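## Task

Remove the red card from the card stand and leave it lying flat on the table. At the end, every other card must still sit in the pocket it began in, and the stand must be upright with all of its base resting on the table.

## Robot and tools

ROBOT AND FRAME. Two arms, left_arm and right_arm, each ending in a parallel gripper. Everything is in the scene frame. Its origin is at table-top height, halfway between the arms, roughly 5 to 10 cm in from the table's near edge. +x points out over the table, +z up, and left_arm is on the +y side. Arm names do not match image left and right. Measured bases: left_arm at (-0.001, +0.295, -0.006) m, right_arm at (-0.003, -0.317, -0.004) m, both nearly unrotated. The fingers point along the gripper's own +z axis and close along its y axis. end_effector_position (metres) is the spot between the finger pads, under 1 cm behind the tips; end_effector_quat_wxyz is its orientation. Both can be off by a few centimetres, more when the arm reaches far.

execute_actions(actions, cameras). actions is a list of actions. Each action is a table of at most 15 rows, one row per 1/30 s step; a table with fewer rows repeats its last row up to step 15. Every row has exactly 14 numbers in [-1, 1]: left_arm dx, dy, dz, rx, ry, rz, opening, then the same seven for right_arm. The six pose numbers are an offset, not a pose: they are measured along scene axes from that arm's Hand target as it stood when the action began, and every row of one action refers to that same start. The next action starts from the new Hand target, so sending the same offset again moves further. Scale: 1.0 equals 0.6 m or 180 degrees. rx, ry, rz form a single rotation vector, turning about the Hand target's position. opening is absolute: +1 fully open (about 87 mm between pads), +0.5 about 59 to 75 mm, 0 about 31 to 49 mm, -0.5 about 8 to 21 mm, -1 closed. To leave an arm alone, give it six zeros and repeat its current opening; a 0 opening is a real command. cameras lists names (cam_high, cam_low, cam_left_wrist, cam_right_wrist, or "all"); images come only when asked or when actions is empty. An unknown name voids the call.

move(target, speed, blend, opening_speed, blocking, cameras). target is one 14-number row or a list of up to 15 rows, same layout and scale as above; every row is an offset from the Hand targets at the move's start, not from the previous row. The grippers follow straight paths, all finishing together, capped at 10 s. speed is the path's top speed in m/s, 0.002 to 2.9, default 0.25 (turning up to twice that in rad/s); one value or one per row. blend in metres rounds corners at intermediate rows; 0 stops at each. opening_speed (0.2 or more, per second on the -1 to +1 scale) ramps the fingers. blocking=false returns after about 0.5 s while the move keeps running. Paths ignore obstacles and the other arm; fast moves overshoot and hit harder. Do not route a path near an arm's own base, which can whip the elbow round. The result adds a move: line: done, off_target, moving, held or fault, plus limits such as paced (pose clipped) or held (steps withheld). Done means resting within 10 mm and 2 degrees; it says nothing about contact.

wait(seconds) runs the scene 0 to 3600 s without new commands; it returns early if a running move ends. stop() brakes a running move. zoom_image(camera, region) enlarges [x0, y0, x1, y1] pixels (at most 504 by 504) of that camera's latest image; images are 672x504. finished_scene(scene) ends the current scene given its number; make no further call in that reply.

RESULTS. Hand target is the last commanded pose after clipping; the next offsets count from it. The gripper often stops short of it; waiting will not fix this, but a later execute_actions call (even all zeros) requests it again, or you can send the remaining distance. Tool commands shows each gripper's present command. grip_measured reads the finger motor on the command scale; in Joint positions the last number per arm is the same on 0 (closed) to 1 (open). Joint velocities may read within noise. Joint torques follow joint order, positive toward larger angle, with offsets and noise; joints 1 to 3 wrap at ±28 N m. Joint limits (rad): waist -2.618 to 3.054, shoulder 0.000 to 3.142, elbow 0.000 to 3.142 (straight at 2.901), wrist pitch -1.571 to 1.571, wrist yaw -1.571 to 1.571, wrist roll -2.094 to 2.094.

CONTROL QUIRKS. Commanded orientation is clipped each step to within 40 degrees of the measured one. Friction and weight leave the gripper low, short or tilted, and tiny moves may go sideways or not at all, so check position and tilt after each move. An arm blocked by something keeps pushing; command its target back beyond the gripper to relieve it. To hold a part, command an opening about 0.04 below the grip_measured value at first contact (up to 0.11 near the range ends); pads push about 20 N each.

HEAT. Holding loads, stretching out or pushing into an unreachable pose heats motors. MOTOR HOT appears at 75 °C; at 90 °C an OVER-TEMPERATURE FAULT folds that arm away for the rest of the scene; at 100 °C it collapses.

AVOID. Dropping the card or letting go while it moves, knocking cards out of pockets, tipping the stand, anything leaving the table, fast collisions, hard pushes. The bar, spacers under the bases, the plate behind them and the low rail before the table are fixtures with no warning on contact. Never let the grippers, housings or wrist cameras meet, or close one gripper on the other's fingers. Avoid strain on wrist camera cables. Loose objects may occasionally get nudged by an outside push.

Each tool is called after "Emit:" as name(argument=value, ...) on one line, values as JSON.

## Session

Emit:
execute_actions(actions=[])

Scene clock: 0.00 s.
left_arm: end_effector_position=(+0.3814, +0.2825, +0.0383) grip_measured=+1.000 end_effector_quat_wxyz=(+0.554, -0.049, +0.829, +0.059) | right_arm: end_effector_position=(+0.3775, -0.3363, +0.0632) grip_measured=+1.000 end_effector_quat_wxyz=(+0.583, +0.026, +0.812, +0.002)
Joint positions: left_arm=[-0.136 1.566 0.416 0.74 -0.3 -0.082 1] | right_arm=[-0.072 1.475 0.373 0.769 -0.037 0.021 1]
Joint velocities: within noise
Joint torques (N m): no reading
Heat: left arm: 28 °C; right arm: 29 °C.
Hand target: left_arm +0.3860, +0.2818, +0.0464; +0.564, -0.051, +0.822, +0.057 | right_arm +0.3823, -0.3365, +0.0727; +0.595, +0.026, +0.803, +0.002
Tool commands: left_gripper/opening=+1.0 right_gripper/opening=+1.0
camera_calibration:
cam_left_wrist: T_world_to_cam=[[0.17156, -0.98402, -0.04767, 0.21305], [-0.8897, -0.13398, -0.43645, 0.43214], [0.42309, 0.11729, -0.89846, -0.0113]] pos_world=[0.3527, 0.26887, 0.18861]
cam_right_wrist: T_world_to_cam=[[-0.02616, -0.99844, -0.04926, -0.32268], [-0.89832, 0.0451, -0.43703, 0.41255], [0.43857, 0.03282, -0.8981, 0.04949]] pos_world=[0.34046, -0.3424, 0.20885]

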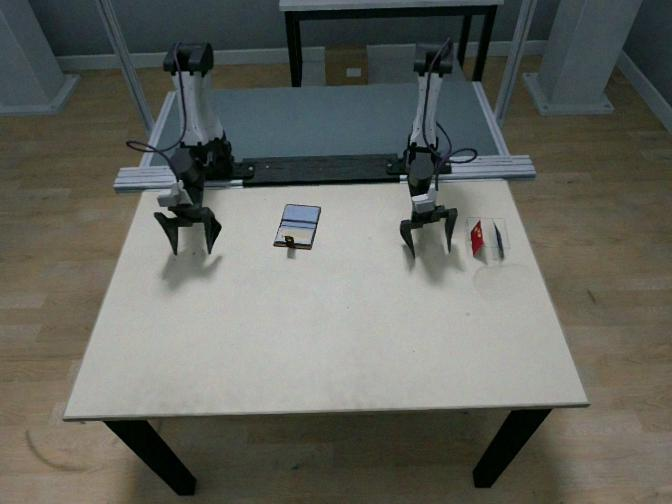

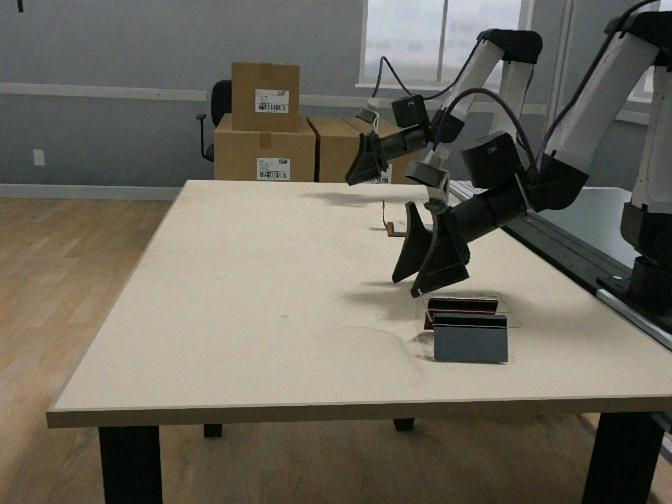

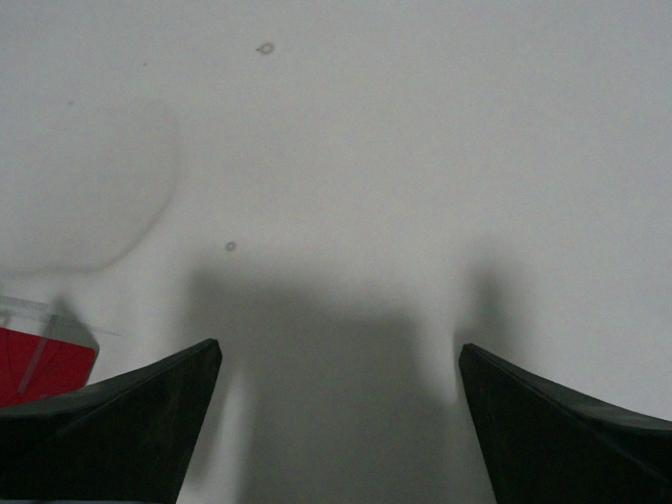

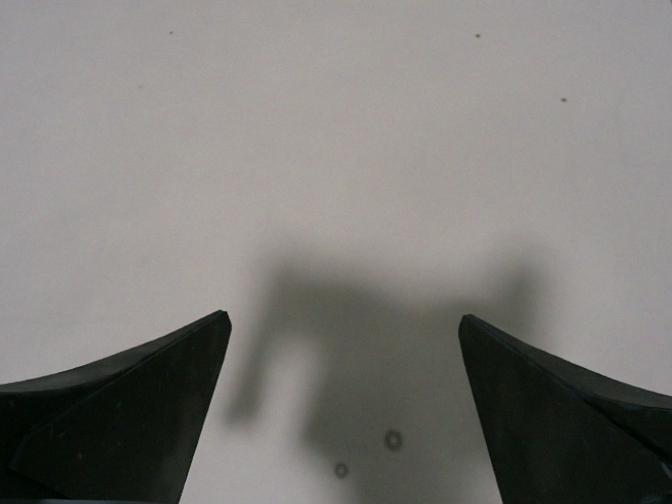

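Emit:
move(target=[[0,0,0.3,0,0,0,-0.4,0,0,0,0,0,0,1],[-0.093,0.197,0.34,-0.0386,0.382,-0.035,-0.4,0,0,0,0,0,0,1]], blend=0.05, speed=0.35, cameras=["cam_left_wrist","cam_high"])

Scene clock: 6.00 s.
left_arm: end_effector_position=(+0.3285, +0.3977, +0.2463) grip_measured=-0.400 end_effector_quat_wxyz=(+0.158, -0.002, +0.987, +0.044) | right_arm: end_effector_position=(+0.3775, -0.3363, +0.0632) grip_measured=+1.000 end_effector_quat_wxyz=(+0.583, +0.026, +0.812, +0.002)
Joint positions: left_arm=[0.295 1.832 2.144 -1.555 0.001 0.268 0.3] | right_arm=[-0.072 1.475 0.373 0.769 -0.037 0.021 1]
Joint torques (N m): left_arm=[0.03 -8.88 7.34 0.77 0 0.08] | right_arm=[0.29 -6.06 6.11 1.92 0.05 0.09]
Heat: left arm: 29 °C; right arm: 29 °C.
Hand target: left_arm +0.3303, +0.4001, +0.2505; +0.000, +0.000, +1.000, +0.000 | right_arm +0.3823, -0.3365, +0.0727; +0.595, +0.026, +0.803, +0.002
Off the commanded pose: left_arm 0.005 m, 19 deg | right_arm 0.011 m, 2 deg.
joint sent to its limit (left arm) — joint 4 (wrist pitch), lower limit. The joint targets are off in orientation, not in position.
move: off_target (left_arm)
cam_left_wrist: T_world_to_cam=[[0.02919, -0.99379, -0.10739, 0.41076], [-0.91502, -0.06981, 0.39731, 0.26873], [-0.40234, 0.08667, -0.91138, 0.47096]] pos_world=[0.42339, 0.38615, 0.36656]
Images, in order (width x height): cam_high 672x504, cam_left_wrist 672x504.

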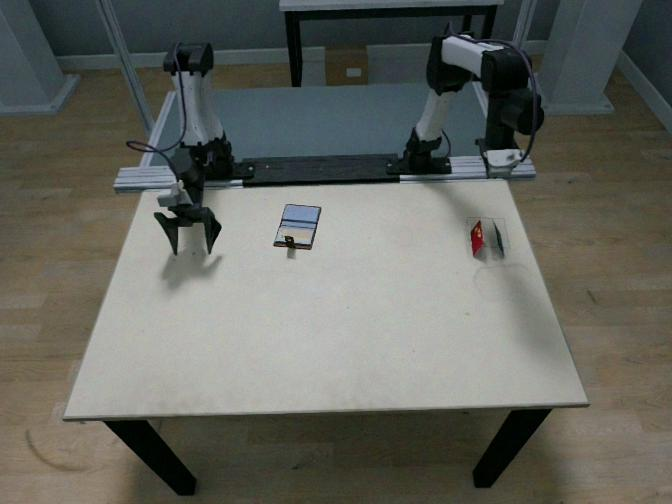

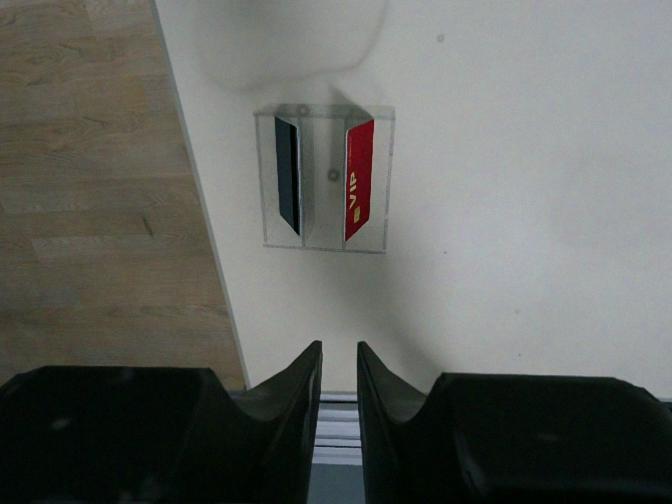

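Emit:
move(target=[0.024,0.038,-0.255,-0.094,0,0,-0.4,0,0,0,0,0,0,1], speed=0.2, cameras=["cam_left_wrist","cam_low"])

Scene clock: 10.93 s.
left_arm: end_effector_position=(+0.3415, +0.4208, +0.0979) grip_measured=-0.400 end_effector_quat_wxyz=(-0.002, -0.002, +0.990, -0.142) | right_arm: end_effector_position=(+0.3775, -0.3363, +0.0632) grip_measured=+1.000 end_effector_quat_wxyz=(+0.583, +0.026, +0.812, +0.002)
Joint positions: left_arm=[0.452 2.228 2.075 -1.544 0.259 0.441 0.3] | right_arm=[-0.072 1.475 0.373 0.769 -0.037 0.021 1]
Joint torques (N m): left_arm=[0.53 -11.69 7.82 -0.06 0.36 0.09] | right_arm=[0.14 -5.89 6.2 1.92 0.08 0.08]
Heat: left arm: 30 °C; right arm: 29 °C.
Hand target: left_arm +0.3446, +0.4227, +0.0975; +0.000, +0.000, +0.989, -0.147 | right_arm +0.3823, -0.3365, +0.0727; +0.595, +0.026, +0.803, +0.002
Off the commanded pose: left_arm 0.004 m, 1 deg | right_arm 0.011 m, 2 deg.
move: done
cam_left_wrist: T_world_to_cam=[[0.00947, -0.96601, 0.25833, 0.37674], [-0.74302, 0.16609, 0.64833, 0.15854], [-0.6692, -0.19808, -0.71619, 0.53071]] pos_world=[0.46938, 0.44273, 0.17998]
Images, in order (width x height): cam_low 672x504, cam_left_wrist 672x504.

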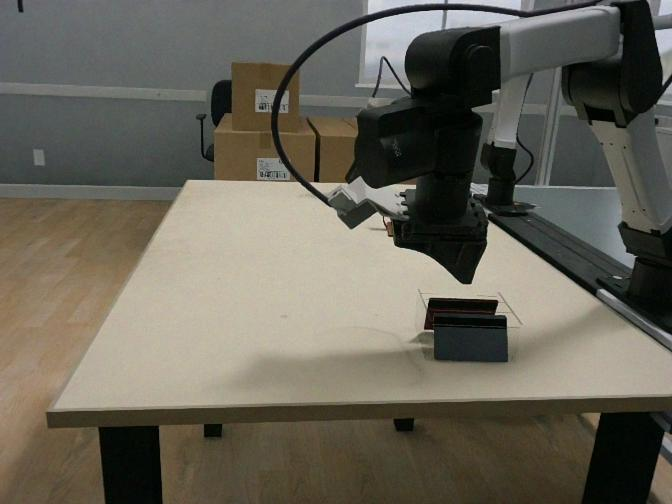

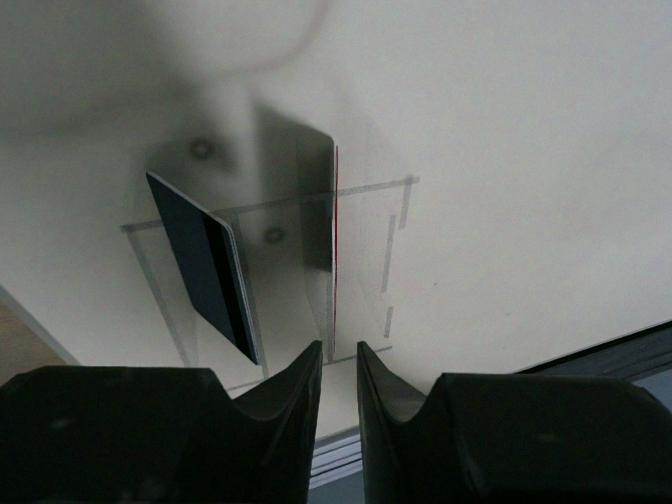

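Emit:
move(target=[0,-0.0158,-0.061,0,0,0,-0.4,0,0,0,0,0,0,1], speed=0.1, cameras=["cam_left_wrist"])

Scene clock: 13.23 s.
left_arm: end_effector_position=(+0.3410, +0.4160, +0.0619) grip_measured=-0.400 end_effector_quat_wxyz=(-0.007, +0.001, +0.989, -0.146) | right_arm: end_effector_position=(+0.3775, -0.3363, +0.0632) grip_measured=+1.000 end_effector_quat_wxyz=(+0.583, +0.026, +0.812, +0.002)
Joint positions: left_arm=[0.443 2.228 1.928 -1.408 0.262 0.437 0.3] | right_arm=[-0.072 1.475 0.373 0.769 -0.037 0.021 1]
Joint velocities: left_arm=[within noise] | right_arm=[0.002 0.012 -0.046 0.037 -0.007 -0.051 0.019]
Joint torques (N m): left_arm=[-0.32 -13.93 4.79 0.21 0.34 -0.03] | right_arm=[0.23 -5.94 6.12 1.93 0.07 0.06]
Heat: left arm: 31 °C; right arm: 30 °C.
Hand target: left_arm +0.3447, +0.4134, +0.0609; +0.000, +0.000, +0.989, -0.147 | right_arm +0.3823, -0.3365, +0.0727; +0.595, +0.026, +0.803, +0.002
Off the commanded pose: left_arm 0.005 m, 1 deg | right_arm 0.011 m, 2 deg.
move: done
cam_left_wrist: T_world_to_cam=[[0.00563, -0.96417, 0.26524, 0.3815], [-0.73562, 0.17568, 0.65422, 0.17551], [-0.67737, -0.19879, -0.70827, 0.50627]] pos_world=[0.4699, 0.43764, 0.14256]

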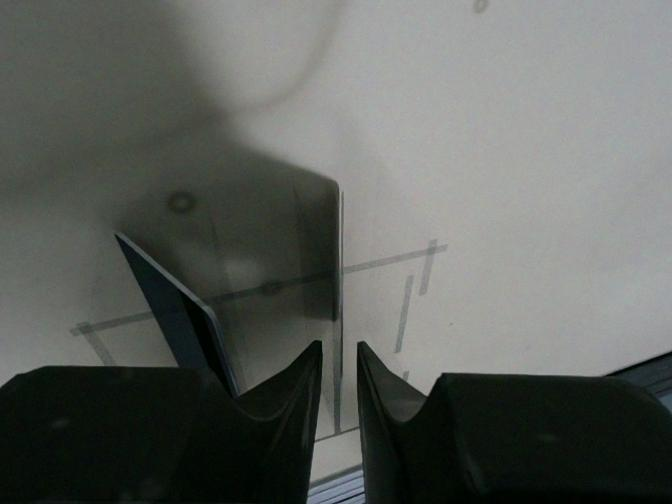

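Emit:
move(target=[0,0,0,0,0,0,-1,0,0,0,0,0,0,1], opening_speed=0.6, cameras=["cam_left_wrist"])

Scene clock: 18.43 s.
left_arm: end_effector_position=(+0.3418, +0.4162, +0.0617) grip_measured=-0.638 end_effector_quat_wxyz=(-0.005, +0.000, +0.989, -0.146) | right_arm: end_effector_position=(+0.3775, -0.3363, +0.0632) grip_measured=+1.000 end_effector_quat_wxyz=(+0.583, +0.026, +0.812, +0.002)
Joint positions: left_arm=[0.443 2.228 1.928 -1.405 0.263 0.437 0.181] | right_arm=[-0.072 1.475 0.373 0.769 -0.037 0.021 1]
Joint torques (N m): left_arm=[-0.28 -13.83 4.89 0.19 0.35 -0.09] | right_arm=[0.16 -5.87 6.17 1.91 0.08 0.06]
Heat: left arm: 33 °C; right arm: 30 °C.
Hand target: left_arm +0.3447, +0.4134, +0.0609; +0.000, +0.000, +0.989, -0.147 | right_arm +0.3823, -0.3365, +0.0727; +0.595, +0.026, +0.803, +0.002
Off the commanded pose: left_arm 0.004 m, 1 deg | right_arm 0.011 m, 2 deg.
move: done
cam_left_wrist: T_world_to_cam=[[0.00554, -0.96433, 0.26466, 0.38183], [-0.73784, 0.1747, 0.65197, 0.1775], [-0.67495, -0.19889, -0.71055, 0.50602]] pos_world=[0.47039, 0.43784, 0.14277]

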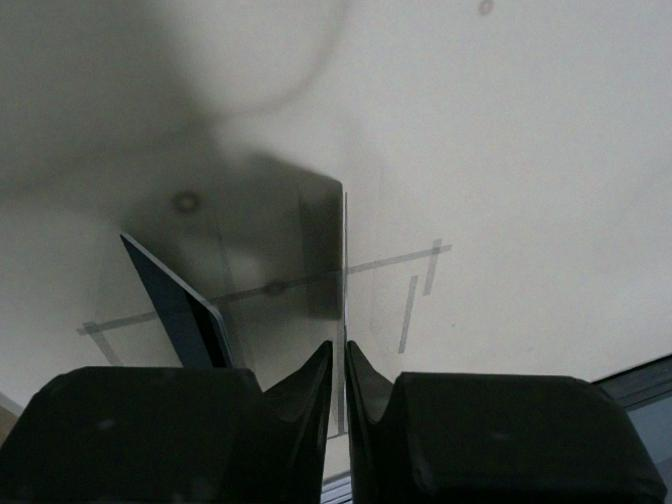

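Emit:
move(target=[[0,0,0,0,0,0,-0.4,0,0,0,0,0,0,1],[0,0.011,0.038,0,0,0,-0.4,0,0,0,0,0,0,1],[0,0.0013,0.009,0,0,0,-0.4,0,0,0,0,0,0,1]], speed=0.1)

Emit:
move(target=[0,0,0,0,0,0,-1,0,0,0,0,0,0,1], opening_speed=0.6, cameras=["cam_left_wrist"])

Scene clock: 21.50 s.
left_arm: end_effector_position=(+0.3413, +0.4160, +0.0674) grip_measured=-0.400 end_effector_quat_wxyz=(-0.007, +0.000, +0.989, -0.146) | right_arm: end_effector_position=(+0.3775, -0.3363, +0.0632) grip_measured=+1.000 end_effector_quat_wxyz=(+0.583, +0.026, +0.812, +0.002)
Joint positions: left_arm=[0.443 2.228 1.95 -1.43 0.263 0.437 0.3] | right_arm=[-0.072 1.475 0.373 0.769 -0.037 0.021 1]
Joint torques (N m): left_arm=[-0.4 -13.85 5.05 0.21 0.35 0] | right_arm=[0.16 -5.89 6.19 1.91 0.07 0.07]
Heat: left arm: 34 °C; right arm: 30 °C.
Hand target: left_arm +0.3446, +0.4142, +0.0662; +0.000, +0.000, +0.989, -0.147 | right_arm +0.3823, -0.3365, +0.0727; +0.595, +0.026, +0.803, +0.002
Off the commanded pose: left_arm 0.004 m, 1 deg | right_arm 0.011 m, 2 deg.
move: done

Scene clock: 22.70 s.
left_arm: end_effector_position=(+0.3419, +0.4160, +0.0672) grip_measured=-0.715 end_effector_quat_wxyz=(-0.006, +0.000, +0.989, -0.146) | right_arm: end_effector_position=(+0.3775, -0.3363, +0.0632) grip_measured=+1.000 end_effector_quat_wxyz=(+0.583, +0.026, +0.812, +0.002)
Joint positions: left_arm=[0.443 2.228 1.95 -1.428 0.264 0.437 0.143] | right_arm=[-0.072 1.475 0.373 0.769 -0.037 0.021 1]
Joint torques (N m): left_arm=[-0.49 -14.02 5.05 0.2 0.38 -0.02] | right_arm=[0.17 -5.82 6.11 1.89 0.06 0.08]
Heat: left arm: 35 °C; right arm: 30 °C.
Hand target: left_arm +0.3446, +0.4141, +0.0663; +0.000, +0.000, +0.989, -0.147 | right_arm +0.3823, -0.3365, +0.0727; +0.595, +0.026, +0.803, +0.002
Off the commanded pose: left_arm 0.003 m, 1 deg | right_arm 0.011 m, 2 deg.
move: done
cam_left_wrist: T_world_to_cam=[[0.00592, -0.96393, 0.26608, 0.37981], [-0.73747, 0.17549, 0.65217, 0.17344], [-0.67535, -0.20009, -0.70984, 0.5106]] pos_world=[0.47049, 0.43784, 0.14827]

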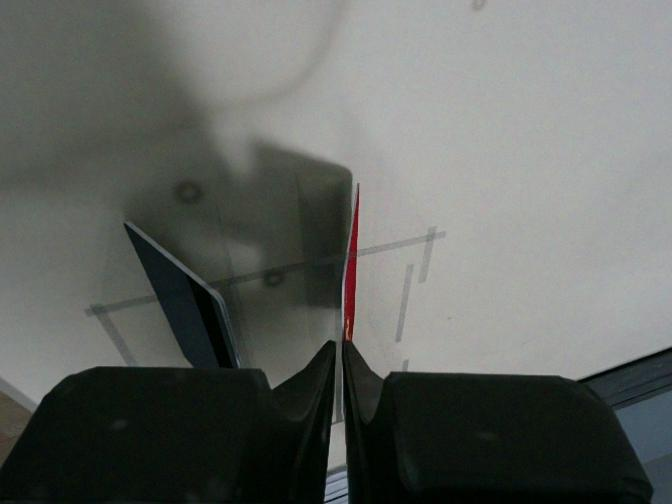

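Emit:
move(target=[[0,0,0,0,0,0,-0.4,0,0,0,0,0,0,1],[0,0.011,0.038,0,0,0,-0.4,0,0,0,0,0,0,1],[0,0.0026,0.009,0,0,0,-0.4,0,0,0,0,0,0,1]], speed=0.1)

Emit:
move(target=[0,0,0,0,0,0,-1,0,0,0,0,0,0,1], opening_speed=0.6, cameras=["cam_left_wrist"])

Scene clock: 25.90 s.
left_arm: end_effector_position=(+0.3415, +0.4170, +0.0737) grip_measured=-0.400 end_effector_quat_wxyz=(-0.006, -0.001, +0.989, -0.147) | right_arm: end_effector_position=(+0.3775, -0.3363, +0.0632) grip_measured=+1.000 end_effector_quat_wxyz=(+0.583, +0.026, +0.812, +0.002)
Joint positions: left_arm=[0.446 2.228 1.976 -1.454 0.264 0.437 0.3] | right_arm=[-0.072 1.475 0.373 0.769 -0.037 0.021 1]
Joint torques (N m): left_arm=[-0.32 -13.81 5 0.22 0.36 0.01] | right_arm=[0.16 -5.76 6.17 1.91 0.06 0.08]
Heat: left arm: 36 °C; right arm: 30 °C.
Hand target: left_arm +0.3446, +0.4156, +0.0717; +0.000, +0.000, +0.989, -0.147 | right_arm +0.3823, -0.3365, +0.0727; +0.595, +0.026, +0.803, +0.002
Off the commanded pose: left_arm 0.004 m, 1 deg | right_arm 0.011 m, 2 deg.
move: done

Scene clock: 27.13 s.
left_arm: end_effector_position=(+0.3416, +0.4171, +0.0737) grip_measured=-0.995 end_effector_quat_wxyz=(-0.005, -0.001, +0.989, -0.146) | right_arm: end_effector_position=(+0.3775, -0.3363, +0.0632) grip_measured=+1.000 end_effector_quat_wxyz=(+0.583, +0.026, +0.812, +0.002)
Joint positions: left_arm=[0.446 2.228 1.976 -1.453 0.264 0.437 0.003] | right_arm=[-0.072 1.475 0.373 0.769 -0.037 0.021 1]
Joint torques (N m): left_arm=[-0.28 -13.64 5 0.19 0.35 -0.01] | right_arm=[0.17 -5.81 6.23 1.92 0.05 0.1]
Heat: left arm: 36 °C; right arm: 30 °C.
Hand target: left_arm +0.3447, +0.4157, +0.0717; +0.000, +0.000, +0.989, -0.147 | right_arm +0.3823, -0.3365, +0.0727; +0.595, +0.026, +0.803, +0.002
Off the commanded pose: left_arm 0.004 m, 1 deg | right_arm 0.011 m, 2 deg.
move: done
cam_left_wrist: T_world_to_cam=[[0.00878, -0.96391, 0.26606, 0.37821], [-0.73801, 0.17329, 0.65216, 0.17], [-0.67474, -0.20208, -0.70985, 0.51584]] pos_world=[0.47019, 0.43935, 0.15467]

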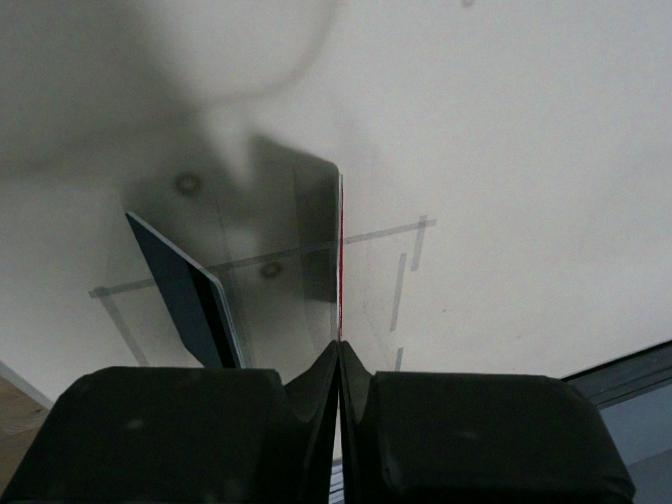

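Emit:
move(target=[[0,0,0,0,0,0,-0.4,0,0,0,0,0,0,1],[0,0.010,0.033,0,0,0,-0.4,0,0,0,0,0,0,1],[0,-0.0013,-0.005,0,0,0,-0.4,0,0,0,0,0,0,1]], speed=0.1)

Emit:
move(target=[0,0,0,0,0,0,-1,0,0,0,0,0,0,1], opening_speed=0.6, cameras=["cam_left_wrist"])

Scene clock: 30.90 s.
left_arm: end_effector_position=(+0.3412, +0.4170, +0.0702) grip_measured=-0.400 end_effector_quat_wxyz=(-0.006, -0.001, +0.989, -0.147) | right_arm: end_effector_position=(+0.3775, -0.3363, +0.0632) grip_measured=+1.000 end_effector_quat_wxyz=(+0.583, +0.026, +0.812, +0.002)
Joint positions: left_arm=[0.446 2.228 1.961 -1.441 0.264 0.438 0.3] | right_arm=[-0.072 1.475 0.373 0.769 -0.037 0.021 1]
Joint torques (N m): left_arm=[-0.53 -13.91 5.14 0.22 0.28 -0.05] | right_arm=[0.21 -5.9 6.22 1.92 0.05 0.09]
Heat: left arm: 37 °C; right arm: 31 °C.
Hand target: left_arm +0.3447, +0.4149, +0.0686; +0.000, +0.000, +0.989, -0.147 | right_arm +0.3823, -0.3365, +0.0727; +0.595, +0.026, +0.803, +0.002
Off the commanded pose: left_arm 0.004 m, 1 deg | right_arm 0.011 m, 2 deg.
move: done

Scene clock: 32.10 s.
left_arm: end_effector_position=(+0.3414, +0.4170, +0.0702) grip_measured=-0.983 end_effector_quat_wxyz=(-0.006, -0.001, +0.989, -0.147) | right_arm: end_effector_position=(+0.3775, -0.3363, +0.0632) grip_measured=+1.000 end_effector_quat_wxyz=(+0.583, +0.026, +0.812, +0.002)
Joint positions: left_arm=[0.446 2.228 1.961 -1.44 0.264 0.438 0.008] | right_arm=[-0.072 1.475 0.373 0.769 -0.037 0.021 1]
Joint torques (N m): left_arm=[-0.51 -13.7 5.01 0.19 0.3 -0.01] | right_arm=[0.2 -5.87 6.26 1.96 0.08 0.06]
Heat: left arm: 38 °C; right arm: 31 °C.
Hand target: left_arm +0.3446, +0.4148, +0.0687; +0.000, +0.000, +0.989, -0.147 | right_arm +0.3823, -0.3365, +0.0727; +0.595, +0.026, +0.803, +0.002
Off the commanded pose: left_arm 0.004 m, 1 deg | right_arm 0.011 m, 2 deg.
move: done
cam_left_wrist: T_world_to_cam=[[0.00756, -0.96369, 0.2669, 0.3792], [-0.7375, 0.17487, 0.65231, 0.17123], [-0.67531, -0.20177, -0.7094, 0.51322]] pos_world=[0.47, 0.43905, 0.15117]

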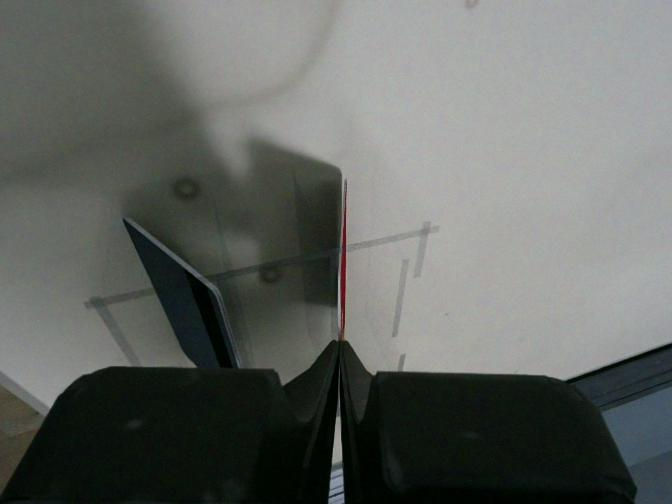

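Emit:
move(target=[0,0.046,0.158,0,0,0,-1,0,0,0,0,0,0,1], speed=0.09, cameras=["cam_left_wrist","cam_low"])

Scene clock: 34.33 s.
left_arm: end_effector_position=(+0.3442, +0.4395, +0.1404) grip_measured=-0.989 end_effector_quat_wxyz=(+0.064, -0.015, +0.991, -0.115) | right_arm: end_effector_position=(+0.3775, -0.3363, +0.0632) grip_measured=+1.000 end_effector_quat_wxyz=(+0.583, +0.026, +0.812, +0.002)
Joint positions: left_arm=[0.498 2.142 2.136 -1.553 0.264 0.441 0.006] | right_arm=[-0.072 1.475 0.373 0.769 -0.037 0.021 1]
Joint torques (N m): left_arm=[0.61 -17.7 7.84 0.19 0.28 0.05] | right_arm=[0.17 -5.75 6.31 1.95 0.07 0.07]
Heat: left arm: 39 °C; right arm: 31 °C.
Hand target: left_arm +0.3447, +0.4425, +0.1634; +0.000, +0.000, +0.989, -0.147 | right_arm +0.3823, -0.3365, +0.0727; +0.595, +0.026, +0.803, +0.002
Off the commanded pose: left_arm 0.023 m, 8 deg | right_arm 0.011 m, 2 deg.
joint sent to its limit (left arm) — joint 4 (wrist pitch), lower limit. The joint targets are off in orientation, not in position.
move: off_target (left_arm)
cam_left_wrist: T_world_to_cam=[[0.02361, -0.9781, 0.20679, 0.39147], [-0.82508, 0.09774, 0.5565, 0.20106], [-0.56453, -0.18376, -0.8047, 0.53679]] pos_world=[0.45968, 0.46188, 0.23911]
Images, in order (width x height): cam_low 672x504, cam_left_wrist 672x504.

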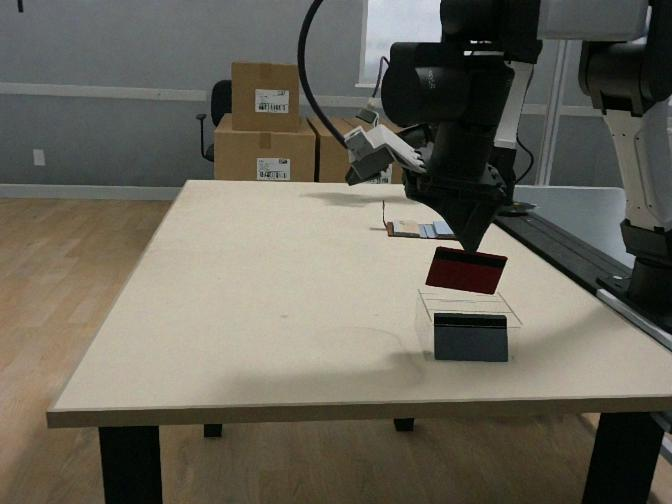

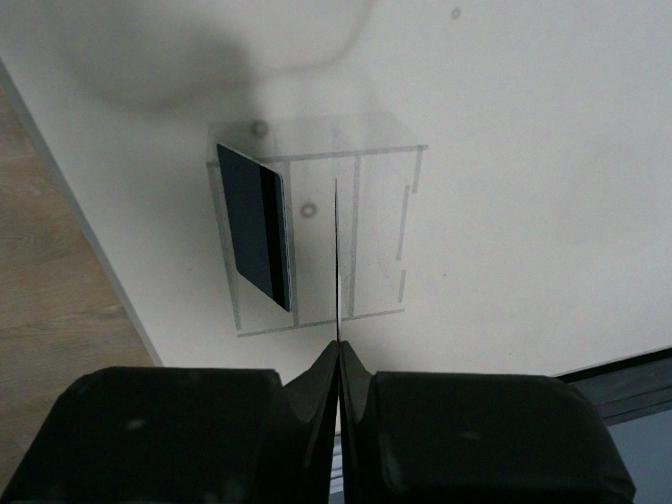

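Emit:
move(target=[[0.02,-0.03,0.12,0,0,0,-1,0,0,0,0,0,0,1],[0.1255,-0.4875,0.061,-0.1877,-0.1877,0.474,-1,0,0,0,0,0,0,1]], blend=0.05, speed=0.3, cameras=["cam_high","cam_low"])

Scene clock: 40.27 s.
left_arm: end_effector_position=(+0.4193, +0.1511, +0.1948) grip_measured=-0.989 end_effector_quat_wxyz=(-0.348, +0.613, -0.620, +0.346) | right_arm: end_effector_position=(+0.3775, -0.3363, +0.0632) grip_measured=+1.000 end_effector_quat_wxyz=(+0.583, +0.026, +0.812, +0.002)
Joint positions: left_arm=[-0.334 1.413 1.004 -0.165 -0.301 -1.754 0.006] | right_arm=[-0.072 1.475 0.373 0.769 -0.037 0.021 1]
Joint torques (N m): left_arm=[-0.5 -7.97 6.31 1.91 -0.13 0.04] | right_arm=[0.25 -5.9 6.24 1.9 0.05 0.06]
Heat: left arm: 40 °C; right arm: 31 °C.
Hand target: left_arm +0.4199, +0.1500, +0.2000; -0.354, +0.612, -0.612, +0.354 | right_arm +0.3823, -0.3365, +0.0727; +0.595, +0.026, +0.803, +0.002
Off the commanded pose: left_arm 0.005 m, 1 deg | right_arm 0.011 m, 2 deg.
move: done

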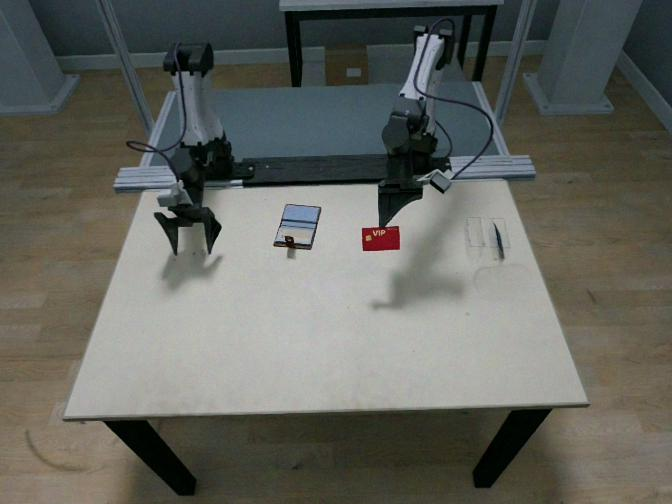

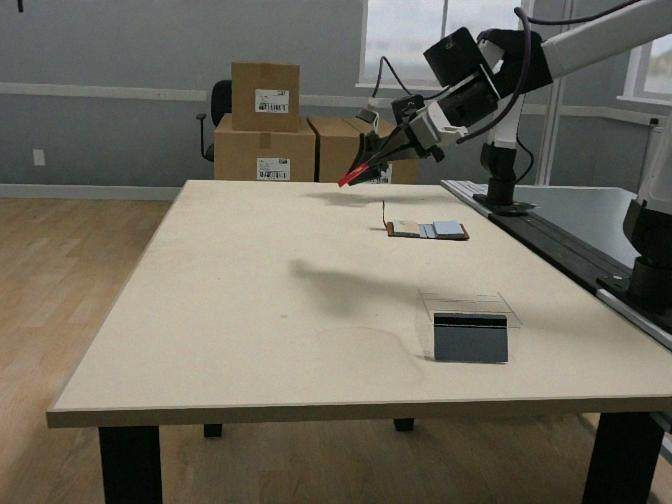

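Lower: to z .055, then .020.

Emit:
move(target=[[0,0,-0.2417,0,0,0,-1,0,0,0,0,0,0,1],[0,0,-0.3,0,0,0,-1,0,0,0,0,0,0,1]], speed=[0.2,0.06], blend=0.01, cameras=["cam_low"])

Scene clock: 42.97 s.
left_arm: end_effector_position=(+0.4230, +0.1504, +0.0284) grip_measured=-0.987 end_effector_quat_wxyz=(-0.353, +0.613, -0.607, +0.363) | right_arm: end_effector_position=(+0.3775, -0.3363, +0.0632) grip_measured=+1.000 end_effector_quat_wxyz=(+0.583, +0.026, +0.812, +0.002)
Joint positions: left_arm=[-0.334 1.834 0.598 0.698 -0.302 -1.767 0.006] | right_arm=[-0.072 1.475 0.373 0.769 -0.037 0.021 1]
Joint torques (N m): left_arm=[-0.68 -6.86 3.73 1.84 -0.23 0.12] | right_arm=[0.18 -5.93 6.12 1.91 0.08 0.08]
Heat: left arm: 39 °C; right arm: 31 °C.
Hand target: left_arm +0.4199, +0.1500, +0.0200; -0.354, +0.612, -0.612, +0.354 | right_arm +0.3823, -0.3365, +0.0727; +0.595, +0.026, +0.803, +0.002
Off the commanded pose: left_arm 0.009 m, 1 deg | right_arm 0.011 m, 2 deg.
move: done

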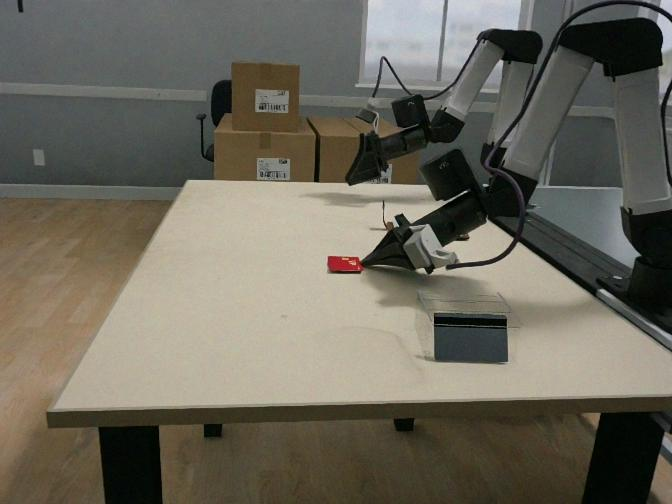

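Emit:
move(target=[[0,0,-0.008,0,0,0,-1,0,0,0,0,0,0,1],[0,0,-0.008,0,0,0,-0.75,0,0,0,0,0,0,1],[-0.1,0,0.008,0,0,0,-0.75,0,0,0,0,0,0,1],[-0.13,0,0.18,0,0,0,-0.75,0,0,0,0,0,0,1]], speed=[0.06,0.1,0.1,0.25], opening_speed=0.4, cameras=["cam_low","cam_high"])

Scene clock: 48.03 s.
left_arm: end_effector_position=(+0.3363, +0.1533, +0.1135) grip_measured=-0.751 end_effector_quat_wxyz=(-0.348, +0.613, -0.621, +0.343) | right_arm: end_effector_position=(+0.3775, -0.3363, +0.0632) grip_measured=+1.000 end_effector_quat_wxyz=(+0.583, +0.026, +0.812, +0.002)
Joint positions: left_arm=[-0.464 1.195 0.523 0.066 -0.41 -1.829 0.125] | right_arm=[-0.072 1.475 0.373 0.769 -0.037 0.021 1]
Joint torques (N m): left_arm=[-0.53 -4.96 8.99 1.47 -0.19 0.04] | right_arm=[0.17 -5.97 6.09 1.92 0.1 0.07]
Heat: left arm: 38 °C; right arm: 31 °C.
Hand target: left_arm +0.3419, +0.1499, +0.1281; -0.354, +0.612, -0.612, +0.355 | right_arm +0.3823, -0.3365, +0.0727; +0.595, +0.026, +0.803, +0.002
Off the commanded pose: left_arm 0.016 m, 2 deg | right_arm 0.011 m, 2 deg.
move: off_target (left_arm); target 2's new opening was sent with left_arm's hand 0.014 m and 2 deg from that target
Images, in order (width x height): cam_high 672x504, cam_low 672x504.

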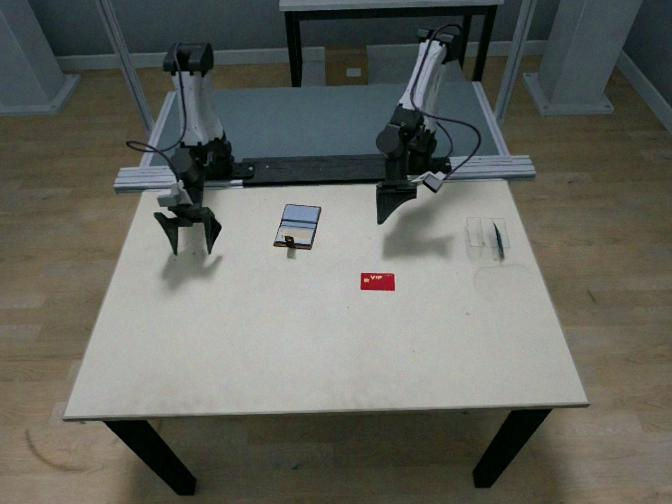

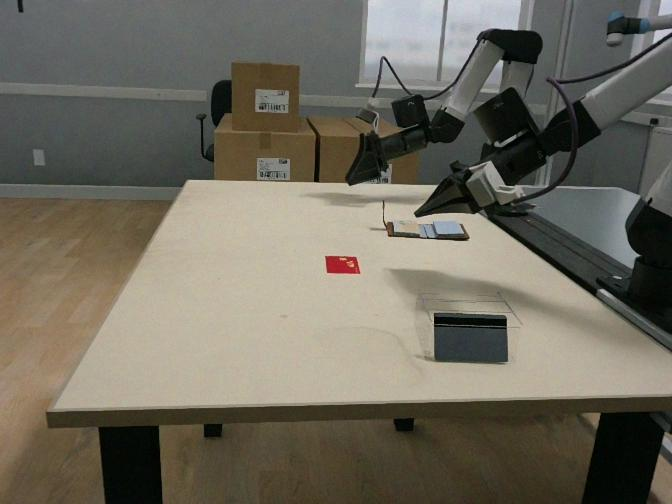

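Emit:
finished_scene(scene=3)

The scene is finished: the task was done.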